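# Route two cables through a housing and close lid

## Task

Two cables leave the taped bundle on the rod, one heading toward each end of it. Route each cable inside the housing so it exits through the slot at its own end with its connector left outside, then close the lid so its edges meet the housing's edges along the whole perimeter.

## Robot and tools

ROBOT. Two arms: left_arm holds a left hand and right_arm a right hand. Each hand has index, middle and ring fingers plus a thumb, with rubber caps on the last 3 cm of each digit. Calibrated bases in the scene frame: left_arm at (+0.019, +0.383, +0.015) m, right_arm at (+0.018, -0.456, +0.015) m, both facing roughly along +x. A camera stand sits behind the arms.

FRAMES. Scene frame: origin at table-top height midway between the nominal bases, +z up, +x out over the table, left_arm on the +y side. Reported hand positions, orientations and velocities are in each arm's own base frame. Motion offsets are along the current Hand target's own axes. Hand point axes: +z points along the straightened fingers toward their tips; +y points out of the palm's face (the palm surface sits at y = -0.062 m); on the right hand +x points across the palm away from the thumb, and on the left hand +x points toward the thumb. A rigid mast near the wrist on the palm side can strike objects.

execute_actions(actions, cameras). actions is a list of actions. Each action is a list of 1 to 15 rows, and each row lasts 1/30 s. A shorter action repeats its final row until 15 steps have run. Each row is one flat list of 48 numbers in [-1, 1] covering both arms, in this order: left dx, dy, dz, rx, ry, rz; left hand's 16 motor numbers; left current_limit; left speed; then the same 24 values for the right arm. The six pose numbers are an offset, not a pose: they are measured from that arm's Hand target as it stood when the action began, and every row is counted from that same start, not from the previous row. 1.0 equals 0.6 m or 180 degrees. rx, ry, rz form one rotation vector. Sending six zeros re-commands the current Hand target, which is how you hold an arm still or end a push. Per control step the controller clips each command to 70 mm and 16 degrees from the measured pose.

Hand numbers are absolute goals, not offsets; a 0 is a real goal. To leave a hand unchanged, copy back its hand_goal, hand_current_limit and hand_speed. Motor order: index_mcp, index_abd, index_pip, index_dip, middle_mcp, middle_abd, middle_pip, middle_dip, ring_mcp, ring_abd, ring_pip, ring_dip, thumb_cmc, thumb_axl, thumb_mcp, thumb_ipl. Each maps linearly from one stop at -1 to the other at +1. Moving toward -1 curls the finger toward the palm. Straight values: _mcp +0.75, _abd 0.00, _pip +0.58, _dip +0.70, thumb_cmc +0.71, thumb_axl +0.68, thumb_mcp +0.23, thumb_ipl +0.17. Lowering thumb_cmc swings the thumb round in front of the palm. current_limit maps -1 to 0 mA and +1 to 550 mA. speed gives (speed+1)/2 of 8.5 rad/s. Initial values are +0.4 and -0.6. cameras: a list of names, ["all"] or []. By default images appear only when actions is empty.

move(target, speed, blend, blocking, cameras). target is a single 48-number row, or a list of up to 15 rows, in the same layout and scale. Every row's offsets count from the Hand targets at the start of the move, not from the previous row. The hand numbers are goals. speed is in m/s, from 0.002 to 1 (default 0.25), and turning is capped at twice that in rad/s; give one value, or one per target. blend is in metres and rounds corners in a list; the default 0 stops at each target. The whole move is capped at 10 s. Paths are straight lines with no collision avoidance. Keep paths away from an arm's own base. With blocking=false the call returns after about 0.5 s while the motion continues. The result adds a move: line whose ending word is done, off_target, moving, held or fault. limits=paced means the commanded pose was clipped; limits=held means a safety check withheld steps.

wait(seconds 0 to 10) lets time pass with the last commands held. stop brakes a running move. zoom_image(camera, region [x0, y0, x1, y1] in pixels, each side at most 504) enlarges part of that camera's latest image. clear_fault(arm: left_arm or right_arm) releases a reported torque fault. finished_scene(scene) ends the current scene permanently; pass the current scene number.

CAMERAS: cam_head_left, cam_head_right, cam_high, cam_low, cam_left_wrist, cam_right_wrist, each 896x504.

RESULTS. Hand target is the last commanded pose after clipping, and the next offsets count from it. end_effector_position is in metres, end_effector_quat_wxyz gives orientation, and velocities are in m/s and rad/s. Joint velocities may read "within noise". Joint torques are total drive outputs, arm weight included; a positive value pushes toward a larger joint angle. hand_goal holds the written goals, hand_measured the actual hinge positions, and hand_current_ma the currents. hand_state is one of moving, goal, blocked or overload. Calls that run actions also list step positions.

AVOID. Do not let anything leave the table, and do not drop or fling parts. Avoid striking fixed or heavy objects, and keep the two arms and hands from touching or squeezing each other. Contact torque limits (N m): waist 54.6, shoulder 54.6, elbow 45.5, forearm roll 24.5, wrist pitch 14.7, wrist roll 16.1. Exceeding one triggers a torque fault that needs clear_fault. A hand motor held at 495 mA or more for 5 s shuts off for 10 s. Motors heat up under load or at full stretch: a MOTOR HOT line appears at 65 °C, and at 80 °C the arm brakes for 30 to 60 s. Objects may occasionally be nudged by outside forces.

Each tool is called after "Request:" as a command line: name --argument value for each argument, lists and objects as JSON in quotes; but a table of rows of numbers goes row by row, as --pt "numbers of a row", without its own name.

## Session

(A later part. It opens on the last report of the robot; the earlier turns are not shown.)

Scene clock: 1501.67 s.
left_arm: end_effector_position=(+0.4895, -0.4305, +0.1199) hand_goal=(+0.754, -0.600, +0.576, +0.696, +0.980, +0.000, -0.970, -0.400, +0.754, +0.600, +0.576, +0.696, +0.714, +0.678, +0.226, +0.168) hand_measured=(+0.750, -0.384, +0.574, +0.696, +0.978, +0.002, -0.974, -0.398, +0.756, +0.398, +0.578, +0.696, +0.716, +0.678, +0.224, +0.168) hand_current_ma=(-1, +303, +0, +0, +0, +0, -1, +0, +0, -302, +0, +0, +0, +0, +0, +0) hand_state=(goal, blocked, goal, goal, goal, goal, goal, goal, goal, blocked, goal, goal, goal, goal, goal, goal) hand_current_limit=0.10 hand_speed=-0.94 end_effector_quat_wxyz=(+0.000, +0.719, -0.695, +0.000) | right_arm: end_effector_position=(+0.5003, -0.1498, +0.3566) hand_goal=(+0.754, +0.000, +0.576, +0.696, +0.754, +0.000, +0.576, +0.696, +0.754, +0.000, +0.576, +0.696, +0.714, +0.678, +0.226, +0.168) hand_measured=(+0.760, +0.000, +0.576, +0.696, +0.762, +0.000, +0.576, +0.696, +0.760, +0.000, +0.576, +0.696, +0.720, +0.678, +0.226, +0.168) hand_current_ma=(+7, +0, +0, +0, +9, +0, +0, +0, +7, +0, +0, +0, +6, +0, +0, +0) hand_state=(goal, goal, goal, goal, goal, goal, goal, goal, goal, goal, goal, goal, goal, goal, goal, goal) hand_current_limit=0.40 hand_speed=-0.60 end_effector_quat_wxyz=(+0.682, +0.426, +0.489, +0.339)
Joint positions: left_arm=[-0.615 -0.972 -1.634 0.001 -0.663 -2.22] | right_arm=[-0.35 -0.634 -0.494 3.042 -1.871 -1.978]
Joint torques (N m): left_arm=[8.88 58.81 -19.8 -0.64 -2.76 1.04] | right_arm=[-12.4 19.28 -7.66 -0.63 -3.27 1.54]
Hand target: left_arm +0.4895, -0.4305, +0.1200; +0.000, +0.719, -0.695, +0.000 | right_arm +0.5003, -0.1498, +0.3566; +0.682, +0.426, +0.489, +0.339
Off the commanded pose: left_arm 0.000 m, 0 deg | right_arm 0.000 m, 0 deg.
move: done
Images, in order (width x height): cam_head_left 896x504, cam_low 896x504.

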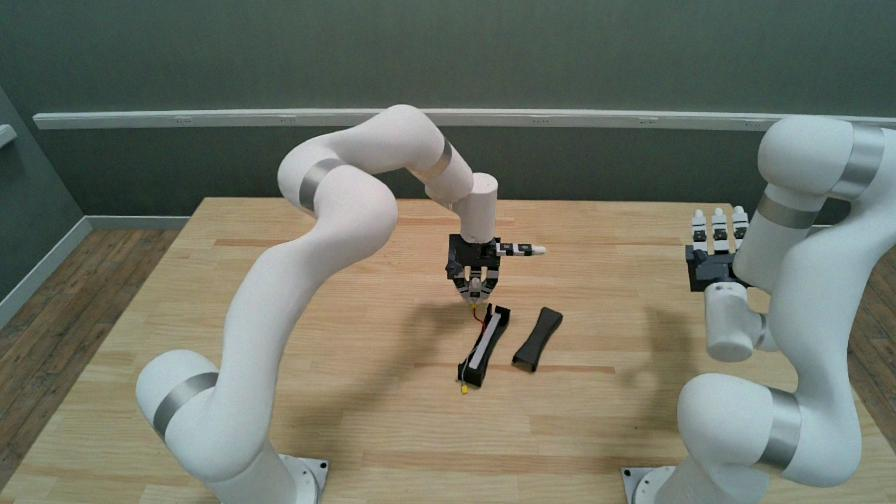

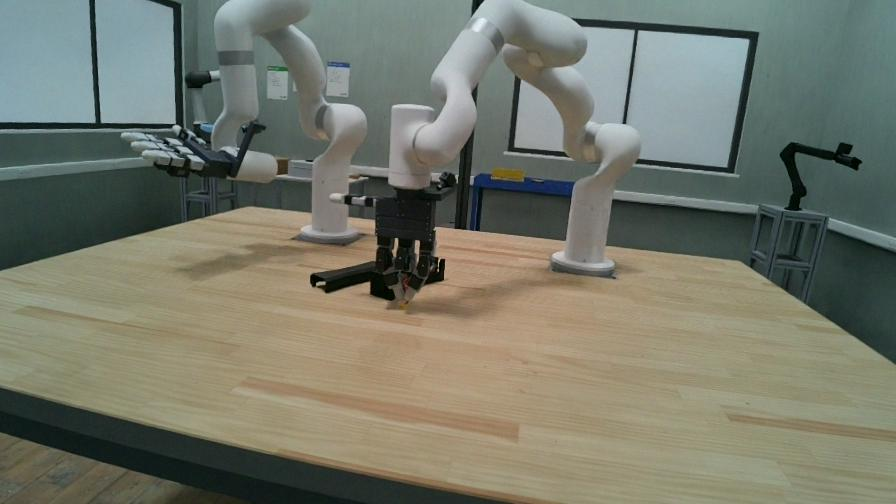

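Request:
move --pt "0 0 0 0 0 0 0.754 -0.24 0.576 0.696 0.98 0 -0.97 -0.4 0.754 0.24 0.576 0.696 0.714 0.678 0.226 0.168 -0.2 -0.8 0 0 0 0 0 0 0.754 0 0.576 0.696 0.754 0 0.576 0.696 0.754 0 0.576 0.696 0.714 0.678 0.226 0.168 0.4 -0.6" --pt "0 0 -0.05 0 0 0 0.754 -0.24 0.576 0.696 0.98 0 -0.97 -0.4 0.754 0.24 0.576 0.696 0.714 0.678 0.226 0.168 -0.6 -0.8 0 0 0 0 0 0 0.754 0 0.576 0.696 0.754 0 0.576 0.696 0.754 0 0.576 0.696 0.714 0.678 0.226 0.168 0.4 -0.6" --pt "0.0553 0.0338 -0.05 0 0 -0.1389 0.754 -0.24 0.576 0.696 0.98 0 -0.97 -0.4 0.754 0.24 0.576 0.696 0.714 0.678 0.226 0.168 -0.6 -0.8 0 0 0 0 0 0 0.754 0 0.576 0.696 0.754 0 0.576 0.696 0.754 0 0.576 0.696 0.714 0.678 0.226 0.168 0.4 -0.6" --speed 0.12 --cameras '["cam_head_left","cam_low","cam_left_wrist"]'

Request:
zoom_image --camera "cam_low" --region '[360, 230, 460, 320]'

Request:
zoom_image --camera "cam_head_left" --region '[450, 260, 520, 340]'

Request:
zoom_image --camera "cam_left_wrist" --region '[290, 0, 690, 220]'

Scene clock: 1545.47 s.
left_arm: end_effector_position=(+0.4704, -0.4644, +0.1500) hand_goal=(+0.754, -0.240, +0.576, +0.696, +0.980, +0.000, -0.970, -0.400, +0.754, +0.240, +0.576, +0.696, +0.714, +0.678, +0.226, +0.168) hand_measured=(+0.750, -0.242, +0.574, +0.696, +0.978, +0.002, -0.970, -0.398, +0.756, +0.242, +0.578, +0.696, +0.716, +0.678, +0.224, +0.168) hand_current_ma=(-1, +0, +0, +0, +0, +0, +0, +0, +0, +0, +0, +0, +0, +0, +0, +0) hand_state=(goal, goal, goal, goal, goal, goal, goal, goal, goal, goal, goal, goal, goal, goal, goal, goal) hand_current_limit=-0.60 hand_speed=-0.80 end_effector_quat_wxyz=(+0.000, +0.852, -0.523, +0.000) | right_arm: end_effector_position=(+0.5003, -0.1498, +0.3566) hand_goal=(+0.754, +0.000, +0.576, +0.696, +0.754, +0.000, +0.576, +0.696, +0.754, +0.000, +0.576, +0.696, +0.714, +0.678, +0.226, +0.168) hand_measured=(+0.760, +0.000, +0.576, +0.696, +0.762, +0.000, +0.576, +0.696, +0.760, +0.000, +0.576, +0.696, +0.720, +0.678, +0.226, +0.168) hand_current_ma=(+7, +0, +0, +0, +9, +0, +0, +0, +7, +0, +0, +0, +6, +0, +0, +0) hand_state=(goal, goal, goal, goal, goal, goal, goal, goal, goal, goal, goal, goal, goal, goal, goal, goal) hand_current_limit=0.40 hand_speed=-0.60 end_effector_quat_wxyz=(+0.682, +0.426, +0.489, +0.339)
Joint positions: left_arm=[-0.648 -0.859 -1.508 0 -0.65 -2.689] | right_arm=[-0.35 -0.634 -0.494 3.042 -1.871 -1.978]
Joint torques (N m): left_arm=[-13.07 56.66 -19.93 3.62 3.13 -1.26] | right_arm=[-12.75 19.35 -7.62 -0.66 -3.27 1.51]
Hand target: left_arm +0.4704, -0.4644, +0.1500; +0.000, +0.852, -0.523, +0.000 | right_arm +0.5003, -0.1498, +0.3566; +0.682, +0.426, +0.489, +0.339
Off the commanded pose: left_arm 0.000 m, 0 deg | right_arm 0.000 m, 0 deg.
move: done
Images, in order (width x height): cam_head_left 896x504, cam_low 896x504, cam_left_wrist 896x504.

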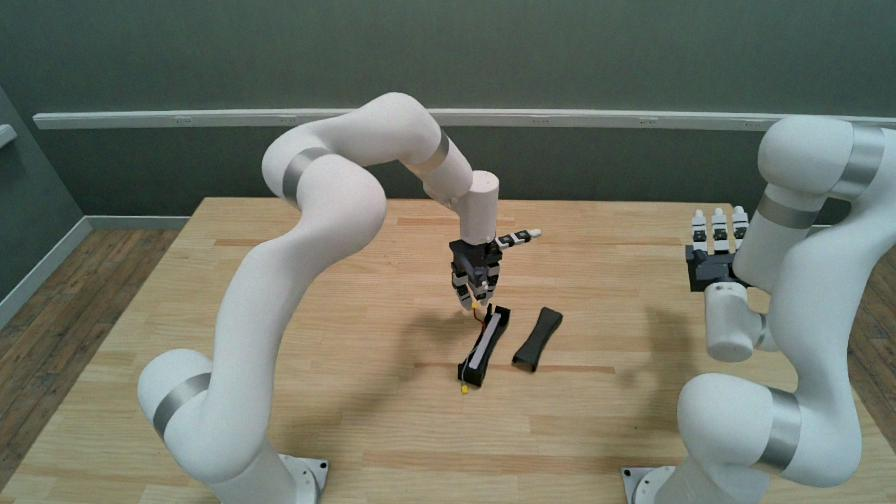

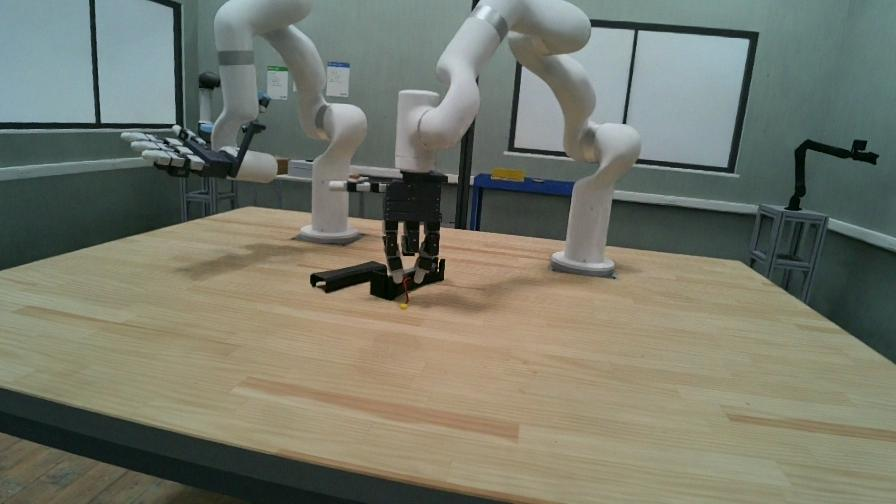

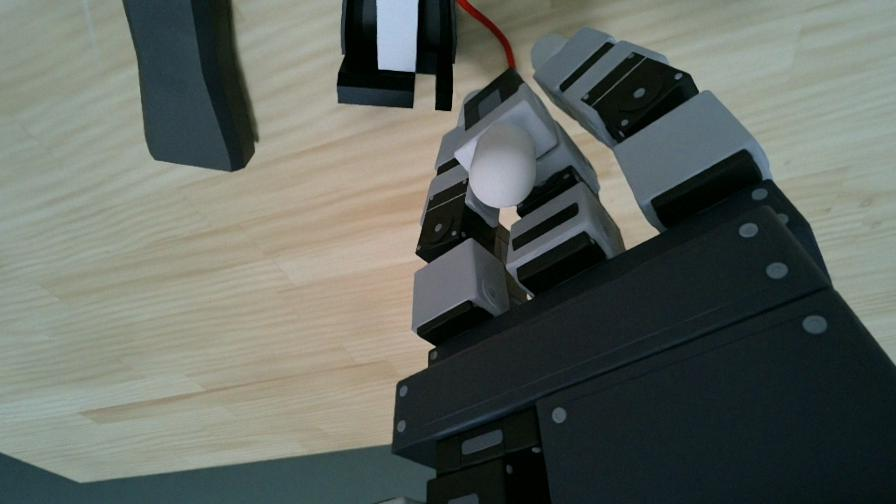

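Scaled by 5.040 from the camera's 896x504 image, which has a finer 1280x720 frame.

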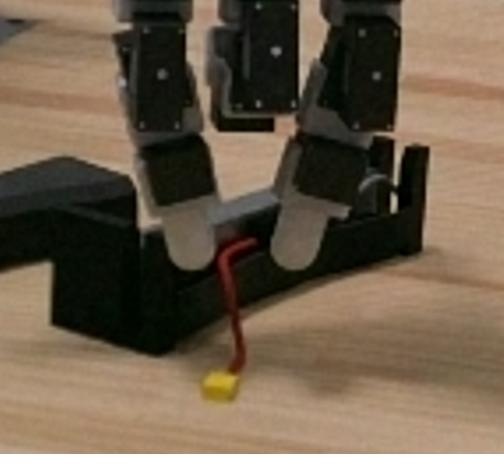

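Scaled by 6.300 from the camera's 896x504 image, which has a finer 1280x720 frame.

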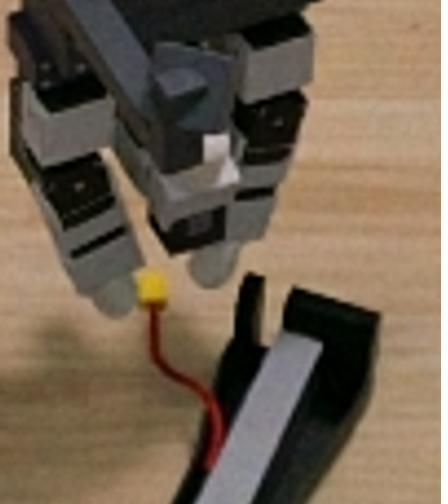

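Scaled by 1.260 from the camera's 896x504 image, which has a finer 1280x720 frame.

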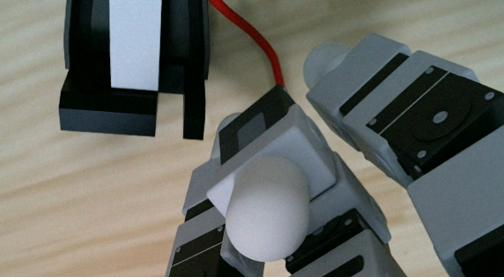

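Request:
move --target '[0,0,0.0467,0,0,0,0.754,-0.24,0.576,0.696,0.98,0,-0.97,-0.4,0.754,0.24,0.576,0.696,0.714,0.678,0.226,0.168,-0.6,-0.8,0,0,0,0,0,0,0.754,0,0.576,0.696,0.754,0,0.576,0.696,0.754,0,0.576,0.696,0.714,0.678,0.226,0.168,0.4,-0.6]' --speed 0.04 --cameras '["cam_head_left","cam_low","cam_left_wrist"]'

Request:
zoom_image --camera "cam_low" --region '[360, 230, 460, 320]'

Request:
zoom_image --camera "cam_head_left" --region '[450, 260, 520, 340]'

Request:
zoom_image --camera "cam_left_wrist" --region '[290, 0, 690, 220]'

Scene clock: 1558.27 s.
left_arm: end_effector_position=(+0.4704, -0.4644, +0.1220) hand_goal=(+0.754, -0.240, +0.576, +0.696, +0.980, +0.000, -0.970, -0.400, +0.754, +0.240, +0.576, +0.696, +0.714, +0.678, +0.226, +0.168) hand_measured=(+0.750, -0.242, +0.574, +0.696, +0.978, +0.002, -0.970, -0.398, +0.756, +0.242, +0.578, +0.696, +0.716, +0.678, +0.224, +0.168) hand_current_ma=(-1, +0, +0, +0, +0, +0, +0, +0, +0, +0, +0, +0, +0, +0, +0, +0) hand_state=(goal, goal, goal, goal, goal, goal, goal, goal, goal, goal, goal, goal, goal, goal, goal, goal) hand_current_limit=-0.60 hand_speed=-0.80 end_effector_quat_wxyz=(+0.000, +0.852, -0.523, +0.000) | right_arm: end_effector_position=(+0.5003, -0.1498, +0.3566) hand_goal=(+0.754, +0.000, +0.576, +0.696, +0.754, +0.000, +0.576, +0.696, +0.754, +0.000, +0.576, +0.696, +0.714, +0.678, +0.226, +0.168) hand_measured=(+0.760, +0.000, +0.576, +0.696, +0.762, +0.000, +0.576, +0.696, +0.760, +0.000, +0.576, +0.696, +0.720, +0.678, +0.226, +0.168) hand_current_ma=(+7, +0, +0, +0, +9, +0, +0, +0, +7, +0, +0, +0, +6, +0, +0, +0) hand_state=(goal, goal, goal, goal, goal, goal, goal, goal, goal, goal, goal, goal, goal, goal, goal, goal) hand_current_limit=0.40 hand_speed=-0.60 end_effector_quat_wxyz=(+0.682, +0.426, +0.489, +0.339)
Joint positions: left_arm=[-0.648 -0.901 -1.509 0.001 -0.609 -2.689] | right_arm=[-0.35 -0.634 -0.494 3.042 -1.871 -1.978]
Joint torques (N m): left_arm=[-10.54 31.81 -37.81 3.47 3.08 -1.22] | right_arm=[-12.19 19.03 -7.35 -0.7 -3.22 1.52]
Hand target: left_arm +0.4704, -0.4644, +0.1219; +0.000, +0.852, -0.523, +0.000 | right_arm +0.5003, -0.1498, +0.3566; +0.682, +0.426, +0.489, +0.339
Off the commanded pose: left_arm 0.000 m, 0 deg | right_arm 0.000 m, 0 deg.
move: done
Images, in order (width x height): cam_head_left 896x504, cam_low 896x504, cam_left_wrist 896x504.

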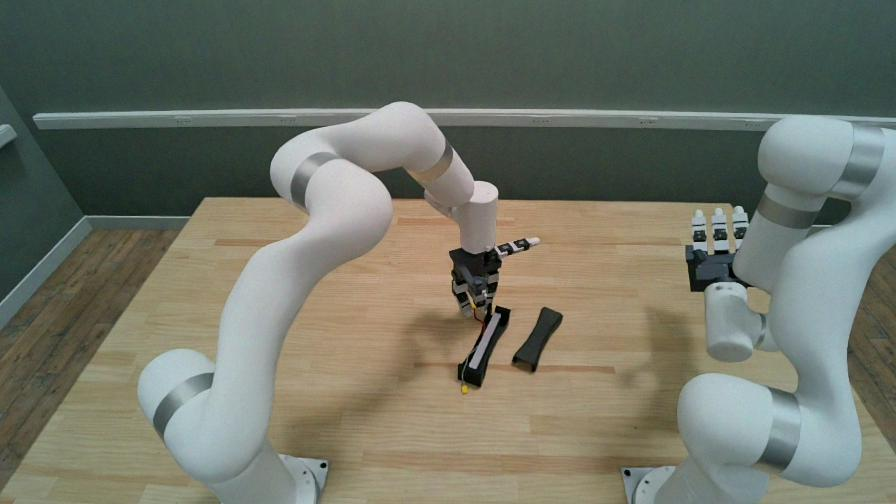

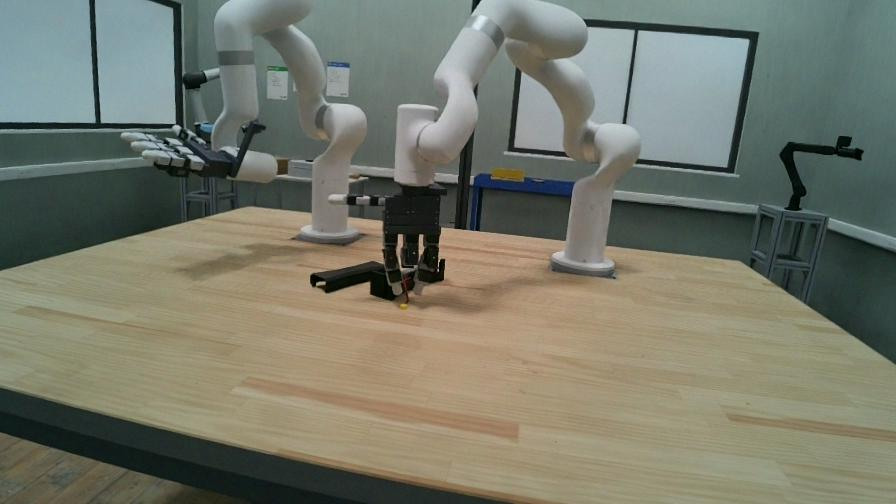

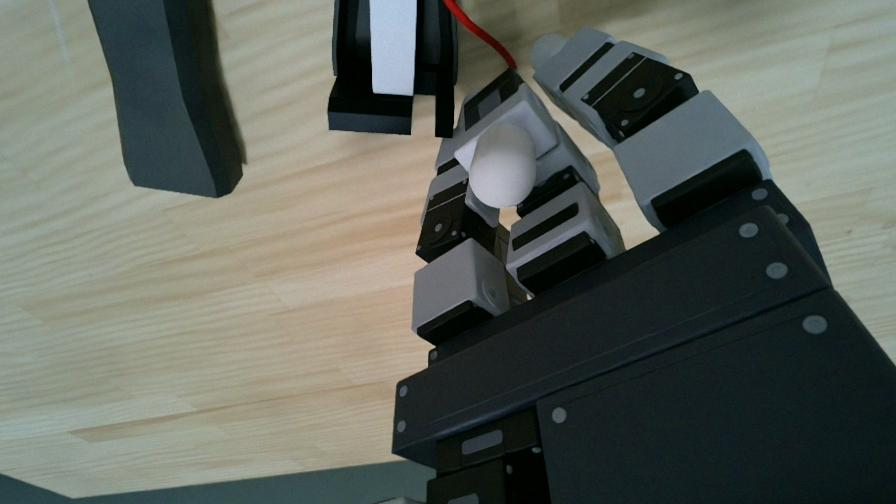

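Scaled by 5.040 from the camera's 896x504 image, which has a finer 1280x720 frame.

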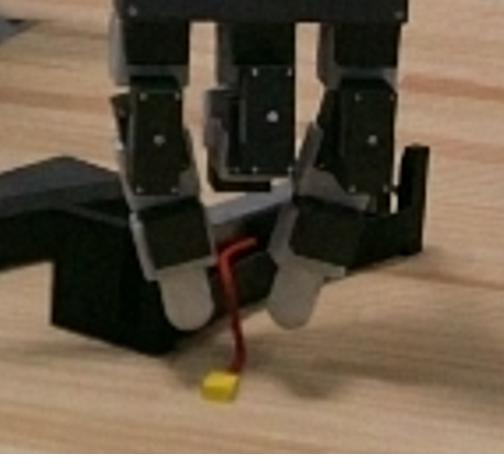

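Scaled by 6.300 from the camera's 896x504 image, which has a finer 1280x720 frame.

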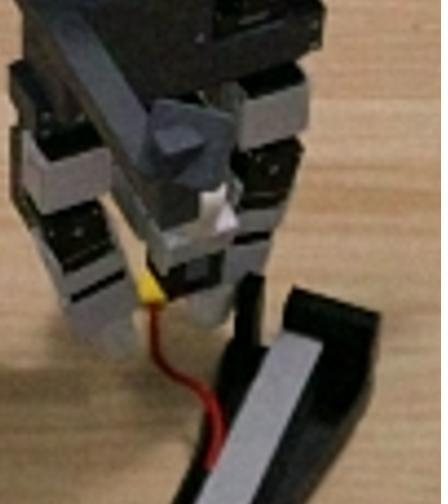

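Scaled by 1.260 from the camera's 896x504 image, which has a finer 1280x720 frame.

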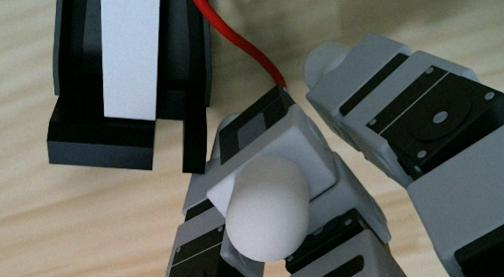

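Request:
move --pt "0 0 -0.06 0 0 0 0.754 -0.24 0.576 0.696 0.98 0 -0.97 -0.4 0.754 0.24 0.576 0.696 0.714 0.678 0.226 0.168 -0.6 -0.8 0 0 0 0 0 0 0.754 0 0.576 0.696 0.754 0 0.576 0.696 0.754 0 0.576 0.696 0.714 0.678 0.226 0.168 0.4 -0.6" --pt "0.057 -0.0445 -0.07 -0.0527 0.0218 -0.2493 0.754 -0.24 0.576 0.696 0.98 0 -0.97 -0.4 0.754 0.24 0.576 0.696 0.714 0.678 0.226 0.168 -0.6 -0.8 0 0 0 0 0 0 0.754 0 0.576 0.696 0.754 0 0.576 0.696 0.754 0 0.576 0.696 0.714 0.678 0.226 0.168 0.4 -0.6" --pt "0.057 -0.0445 -0.028 -0.0527 0.0218 -0.2493 0.754 -0.24 0.576 0.696 0.98 0 -0.97 -0.4 0.754 0.24 0.576 0.696 0.714 0.678 0.226 0.168 -0.6 -0.8 0 0 0 0 0 0 0.754 0 0.576 0.696 0.754 0 0.576 0.696 0.754 0 0.576 0.696 0.714 0.678 0.226 0.168 0.4 -0.6" --speed 0.12 --cameras '["cam_head_left","cam_low","cam_left_wrist","cam_high"]'

Request:
zoom_image --camera "cam_low" --region '[360, 230, 460, 320]'

Request:
zoom_image --camera "cam_head_left" --region '[450, 260, 520, 340]'

Request:
zoom_image --camera "cam_left_wrist" --region '[290, 0, 690, 220]'

Scene clock: 1626.07 s.
left_arm: end_effector_position=(+0.5097, -0.4827, +0.1387) hand_goal=(+0.754, -0.240, +0.576, +0.696, +0.980, +0.000, -0.970, -0.400, +0.754, +0.240, +0.576, +0.696, +0.714, +0.678, +0.226, +0.168) hand_measured=(+0.752, -0.242, +0.574, +0.696, +0.978, +0.002, -0.970, -0.398, +0.756, +0.242, +0.578, +0.696, +0.716, +0.678, +0.224, +0.168) hand_current_ma=(+0, +0, +0, +0, +0, +0, +0, +0, +0, +0, +0, +0, +0, +0, +0, +0) hand_state=(goal, goal, goal, goal, goal, goal, goal, goal, goal, goal, goal, goal, goal, goal, goal, goal) hand_current_limit=-0.60 hand_speed=-0.80 end_effector_quat_wxyz=(+0.086, +0.984, -0.156, -0.014) | right_arm: end_effector_position=(+0.5003, -0.1498, +0.3566) hand_goal=(+0.754, +0.000, +0.576, +0.696, +0.754, +0.000, +0.576, +0.696, +0.754, +0.000, +0.576, +0.696, +0.714, +0.678, +0.226, +0.168) hand_measured=(+0.760, +0.000, +0.576, +0.696, +0.762, +0.000, +0.576, +0.696, +0.760, +0.000, +0.576, +0.696, +0.720, +0.678, +0.226, +0.168) hand_current_ma=(+7, +0, +0, +0, +9, +0, +0, +0, +7, +0, +0, +0, +6, +0, +0, +0) hand_state=(goal, goal, goal, goal, goal, goal, goal, goal, goal, goal, goal, goal, goal, goal, goal, goal) hand_current_limit=0.40 hand_speed=-0.60 end_effector_quat_wxyz=(+0.682, +0.426, +0.489, +0.339)
Joint positions: left_arm=[-0.6 -0.831 -1.377 -0.34 -0.522 -3.133] | right_arm=[-0.35 -0.634 -0.494 3.042 -1.871 -1.978]
Joint torques (N m): left_arm=[-9.2 28.96 -37.07 -2.31 3.11 1.12] | right_arm=[-12.1 19.8 -7.35 -0.55 -3.23 1.38]
Hand target: left_arm +0.5097, -0.4828, +0.1387; +0.086, +0.984, -0.156, -0.014 | right_arm +0.5003, -0.1498, +0.3566; +0.682, +0.426, +0.489, +0.339
Off the commanded pose: left_arm 0.000 m, 0 deg | right_arm 0.000 m, 0 deg.
move: done
Images, in order (width x height): cam_head_left 896x504, cam_high 896x504, cam_low 896x504, cam_left_wrist 896x504.

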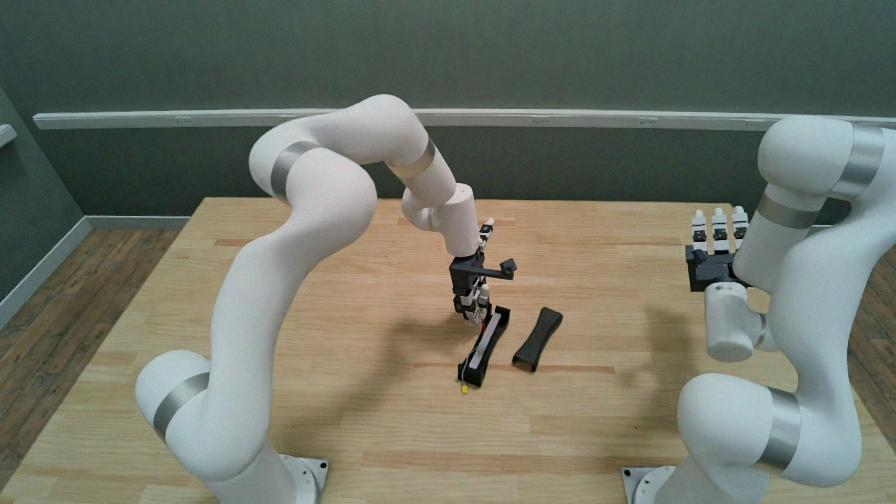

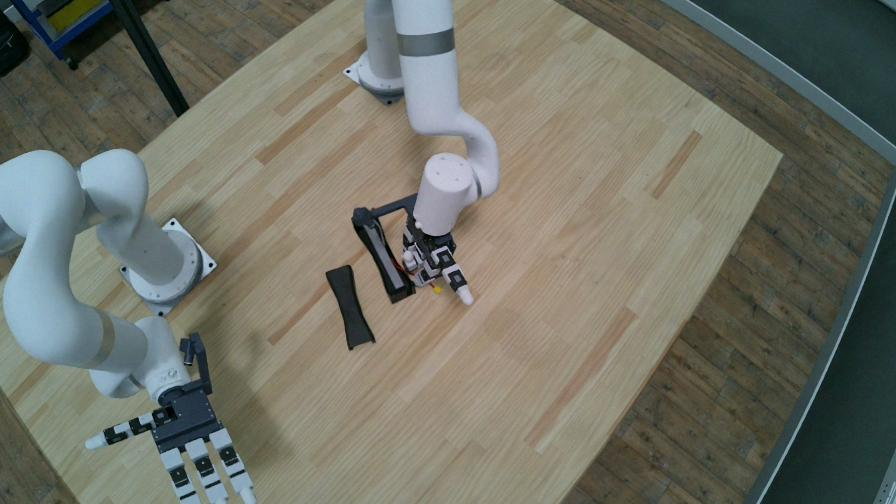

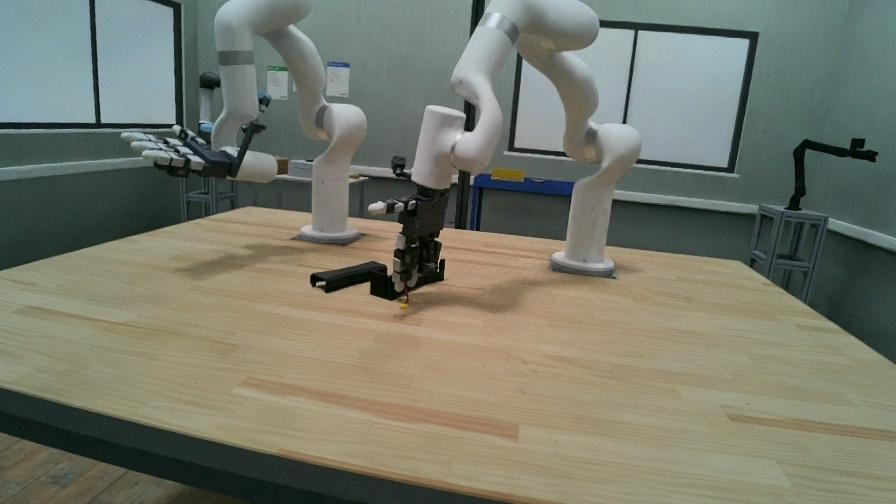

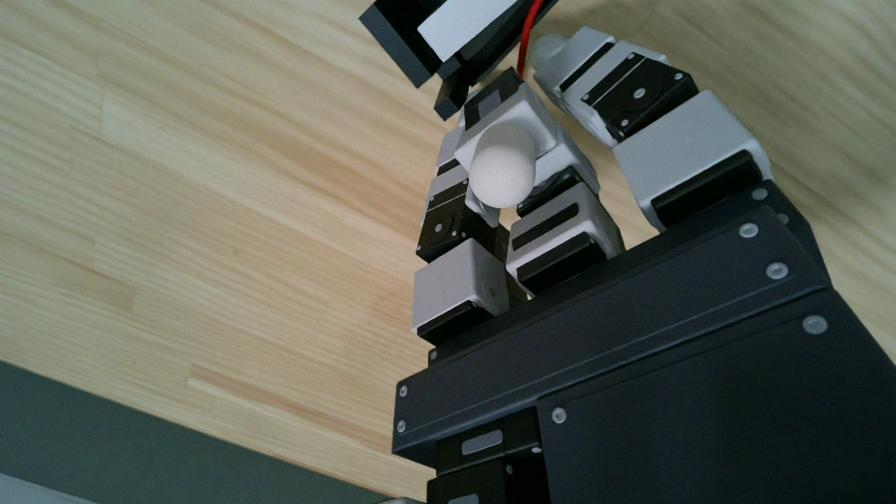

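Scaled by 5.040 from the camera's 896x504 image, which has a finer 1280x720 frame.

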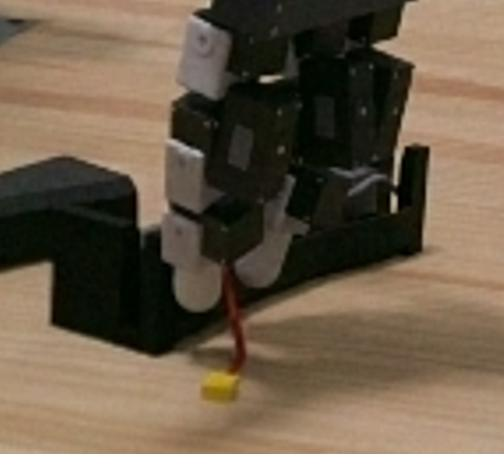

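Scaled by 6.300 from the camera's 896x504 image, which has a finer 1280x720 frame.

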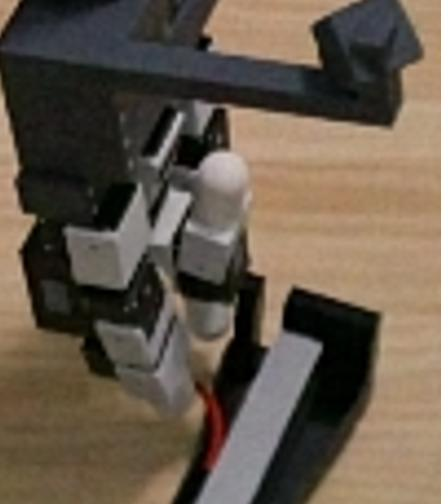

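Scaled by 1.260 from the camera's 896x504 image, which has a finer 1280x720 frame.

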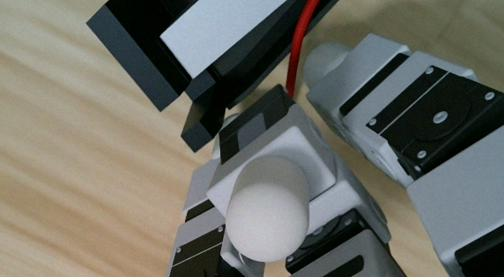

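Request:
move --target '[0.0067,-0.0057,0.0325,0,0,0,0.754,-0.24,0.576,0.696,0.98,0,-0.97,-0.4,0.754,0.24,0.576,0.696,0.714,0.678,0.226,0.168,-0.6,-0.8,0,0,0,0,0,0,0.754,0,0.576,0.696,0.754,0,0.576,0.696,0.754,0,0.576,0.696,0.714,0.678,0.226,0.168,0.4,-0.6]' --speed 0.03 --cameras '["cam_head_left","cam_low","cam_left_wrist"]'

Request:
zoom_image --camera "cam_low" --region '[360, 230, 460, 320]'

Request:
zoom_image --camera "cam_head_left" --region '[450, 260, 520, 340]'

Request:
zoom_image --camera "cam_left_wrist" --region '[290, 0, 690, 220]'

Scene clock: 1643.77 s.
left_arm: end_effector_position=(+0.5135, -0.4840, +0.1189) hand_goal=(+0.754, -0.240, +0.576, +0.696, +0.980, +0.000, -0.970, -0.400, +0.754, +0.240, +0.576, +0.696, +0.714, +0.678, +0.226, +0.168) hand_measured=(+0.752, -0.242, +0.574, +0.696, +0.978, +0.002, -0.970, -0.398, +0.756, +0.242, +0.578, +0.696, +0.716, +0.678, +0.224, +0.168) hand_current_ma=(+0, +0, +0, +0, +0, +0, +0, +0, +0, +0, +0, +0, +0, +0, +0, +0) hand_state=(goal, goal, goal, goal, goal, goal, goal, goal, goal, goal, goal, goal, goal, goal, goal, goal) hand_current_limit=-0.60 hand_speed=-0.80 end_effector_quat_wxyz=(+0.086, +0.984, -0.157, -0.014) | right_arm: end_effector_position=(+0.5003, -0.1498, +0.3566) hand_goal=(+0.754, +0.000, +0.576, +0.696, +0.754, +0.000, +0.576, +0.696, +0.754, +0.000, +0.576, +0.696, +0.714, +0.678, +0.226, +0.168) hand_measured=(+0.760, +0.000, +0.576, +0.696, +0.762, +0.000, +0.576, +0.696, +0.760, +0.000, +0.576, +0.696, +0.720, +0.678, +0.226, +0.168) hand_current_ma=(+7, +0, +0, +0, +9, +0, +0, +0, +7, +0, +0, +0, +6, +0, +0, +0) hand_state=(goal, goal, goal, goal, goal, goal, goal, goal, goal, goal, goal, goal, goal, goal, goal, goal) hand_current_limit=0.40 hand_speed=-0.60 end_effector_quat_wxyz=(+0.682, +0.426, +0.489, +0.339)
Joint positions: left_arm=[-0.598 -0.872 -1.395 -0.354 -0.501 -3.115] | right_arm=[-0.35 -0.634 -0.494 3.042 -1.871 -1.978]
Joint torques (N m): left_arm=[15.79 30.22 -36.03 -2.29 3.14 1.02] | right_arm=[-12.54 19.76 -7.22 -0.56 -3.23 1.46]
Hand target: left_arm +0.5135, -0.4840, +0.1189; +0.086, +0.984, -0.156, -0.014 | right_arm +0.5003, -0.1498, +0.3566; +0.682, +0.426, +0.489, +0.339
Off the commanded pose: left_arm 0.000 m, 0 deg | right_arm 0.000 m, 0 deg.
move: done
Images, in order (width x height): cam_head_left 896x504, cam_low 896x504, cam_left_wrist 896x504.

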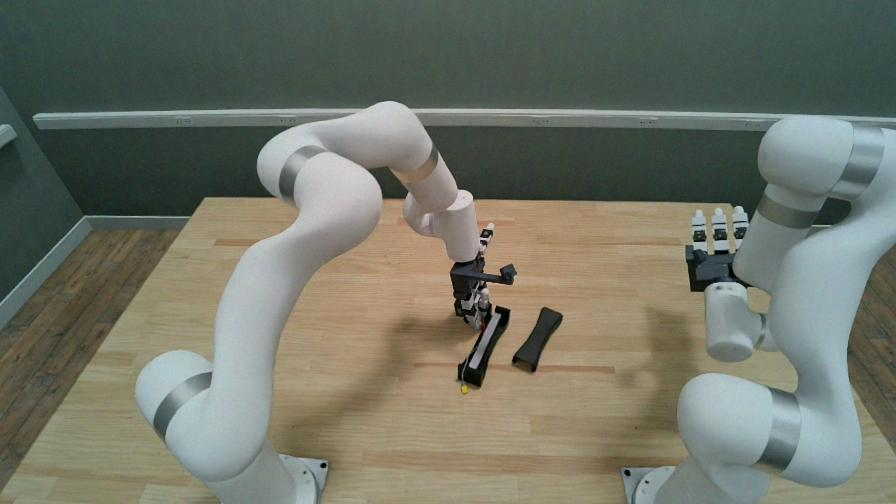

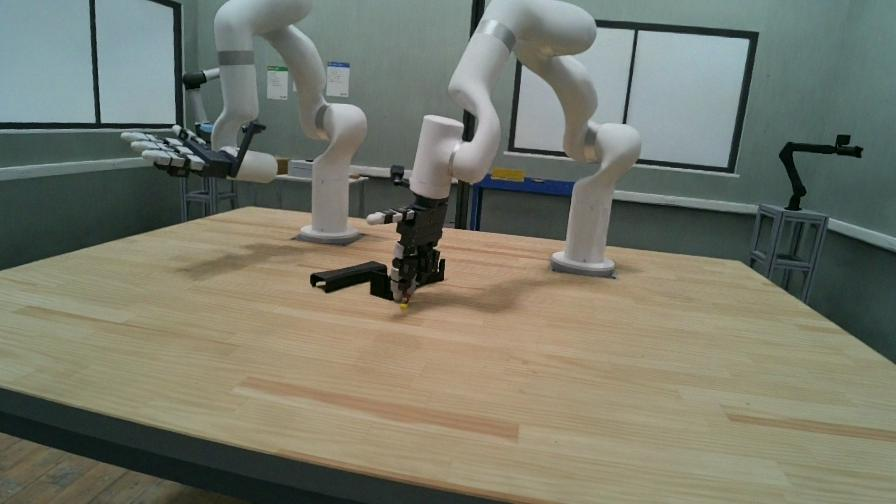

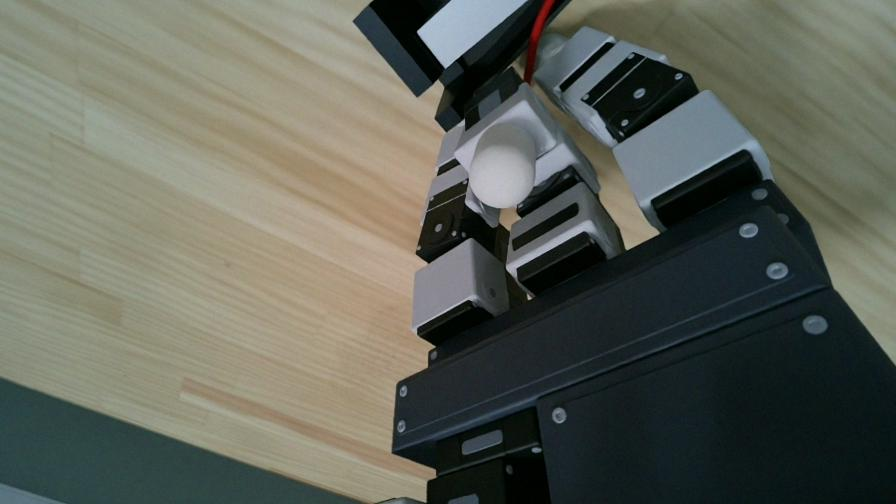

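Scaled by 5.040 from the camera's 896x504 image, which has a finer 1280x720 frame.

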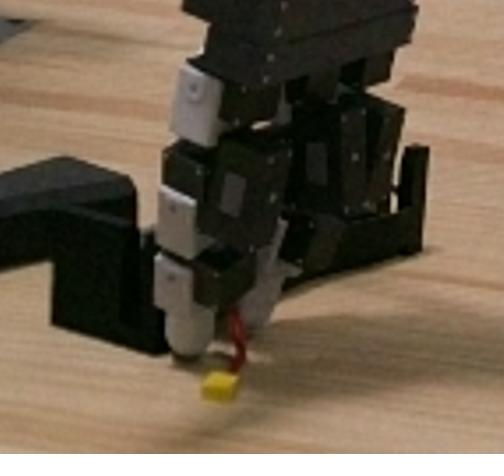

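Scaled by 6.300 from the camera's 896x504 image, which has a finer 1280x720 frame.

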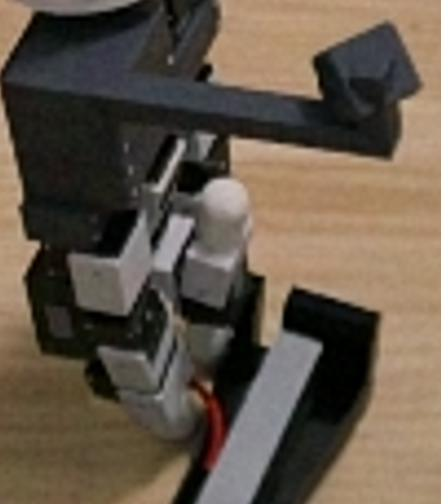

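Scaled by 1.260 from the camera's 896x504 image, which has a finer 1280x720 frame.

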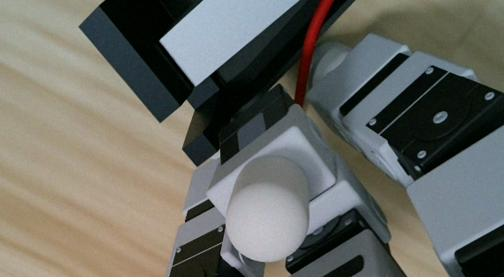

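Request:
move --target '[0,0,0,0,0,0,0.754,-0.6,0.576,0.696,0.98,0,-0.97,-0.4,0.754,0.6,0.576,0.696,0.714,0.678,0.226,0.168,0.2,-0.9,0,0,0,0,0,0,0.754,0,0.576,0.696,0.754,0,0.576,0.696,0.754,0,0.576,0.696,0.714,0.678,0.226,0.168,0.4,-0.6]' --speed 0.03 --cameras '["cam_head_left","cam_low","cam_left_wrist"]'

Request:
zoom_image --camera "cam_low" --region '[360, 230, 460, 320]'

Request:
zoom_image --camera "cam_head_left" --region '[450, 260, 520, 340]'

Scene clock: 1652.30 s.
left_arm: end_effector_position=(+0.5135, -0.4840, +0.1189) hand_goal=(+0.754, -0.600, +0.576, +0.696, +0.980, +0.000, -0.970, -0.400, +0.754, +0.600, +0.576, +0.696, +0.714, +0.678, +0.226, +0.168) hand_measured=(+0.758, -0.376, +0.576, +0.696, +0.978, +0.002, -0.970, -0.398, +0.746, +0.368, +0.572, +0.696, +0.716, +0.678, +0.224, +0.168) hand_current_ma=(+0, +325, +0, +0, +0, +0, +0, +0, -2, -330, +0, +0, +0, +0, +0, +0) hand_state=(goal, blocked, goal, goal, goal, goal, goal, goal, goal, blocked, goal, goal, goal, goal, goal, goal) hand_current_limit=0.20 hand_speed=-0.90 end_effector_quat_wxyz=(+0.086, +0.984, -0.156, -0.014) | right_arm: end_effector_position=(+0.5003, -0.1498, +0.3566) hand_goal=(+0.754, +0.000, +0.576, +0.696, +0.754, +0.000, +0.576, +0.696, +0.754, +0.000, +0.576, +0.696, +0.714, +0.678, +0.226, +0.168) hand_measured=(+0.760, +0.000, +0.576, +0.696, +0.762, +0.000, +0.576, +0.696, +0.760, +0.000, +0.576, +0.696, +0.720, +0.678, +0.226, +0.168) hand_current_ma=(+7, +0, +0, +0, +9, +0, +0, +0, +7, +0, +0, +0, +6, +0, +0, +0) hand_state=(goal, goal, goal, goal, goal, goal, goal, goal, goal, goal, goal, goal, goal, goal, goal, goal) hand_current_limit=0.40 hand_speed=-0.60 end_effector_quat_wxyz=(+0.682, +0.426, +0.489, +0.339)
Joint positions: left_arm=[-0.598 -0.872 -1.395 -0.354 -0.501 -3.115] | right_arm=[-0.35 -0.634 -0.494 3.042 -1.871 -1.978]
Joint torques (N m): left_arm=[14.78 30.47 -35.59 -2.49 3.14 1.03] | right_arm=[-11.77 19.11 -7.24 -0.57 -3.3 1.46]
Hand target: left_arm +0.5135, -0.4840, +0.1189; +0.086, +0.984, -0.156, -0.014 | right_arm +0.5003, -0.1498, +0.3566; +0.682, +0.426, +0.489, +0.339
Off the commanded pose: left_arm 0.000 m, 0 deg | right_arm 0.000 m, 0 deg.
move: done
Images, in order (width x height): cam_head_left 896x504, cam_low 896x504, cam_left_wrist 896x504.

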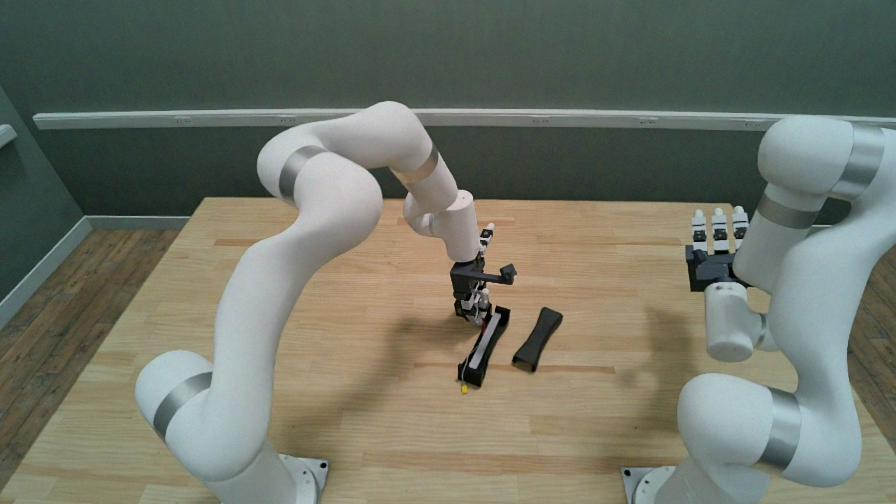

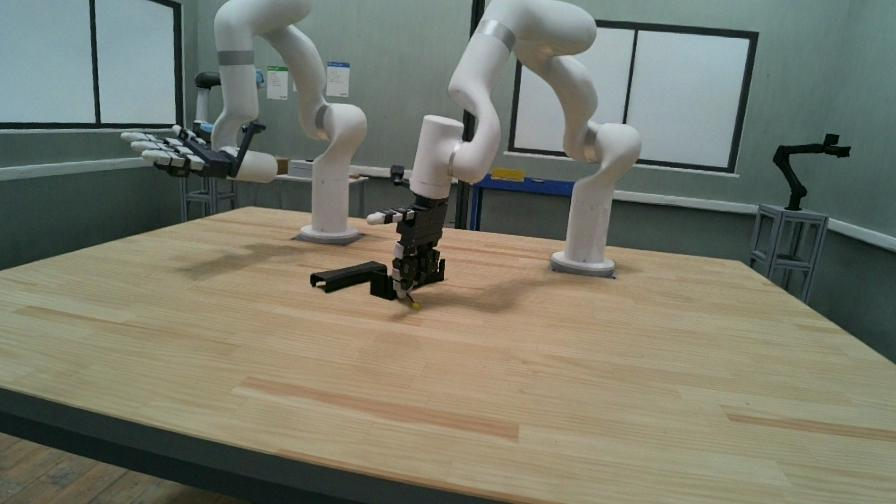

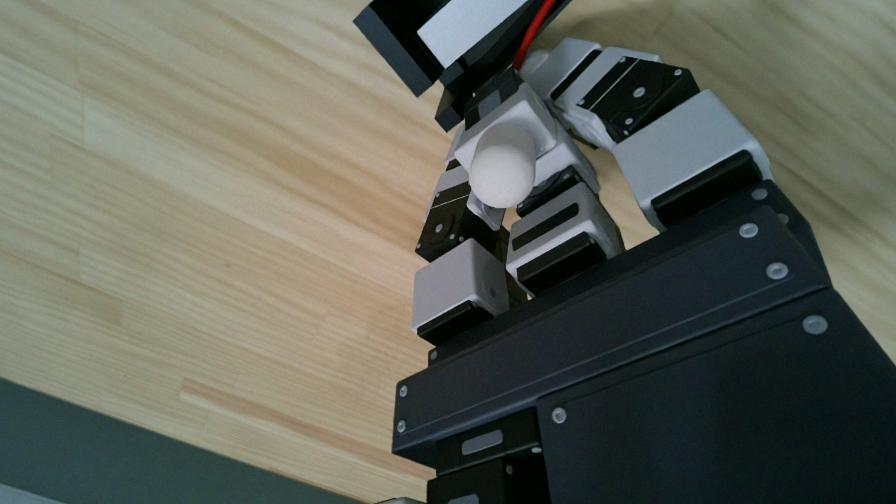

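Scaled by 5.040 from the camera's 896x504 image, which has a finer 1280x720 frame.

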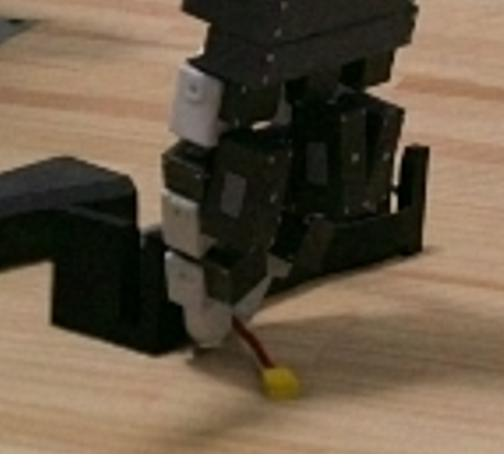

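Scaled by 6.300 from the camera's 896x504 image, which has a finer 1280x720 frame.

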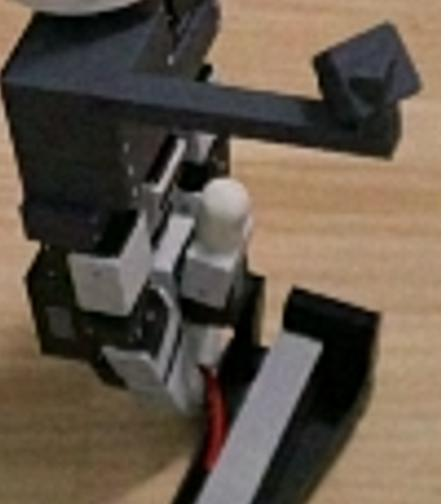

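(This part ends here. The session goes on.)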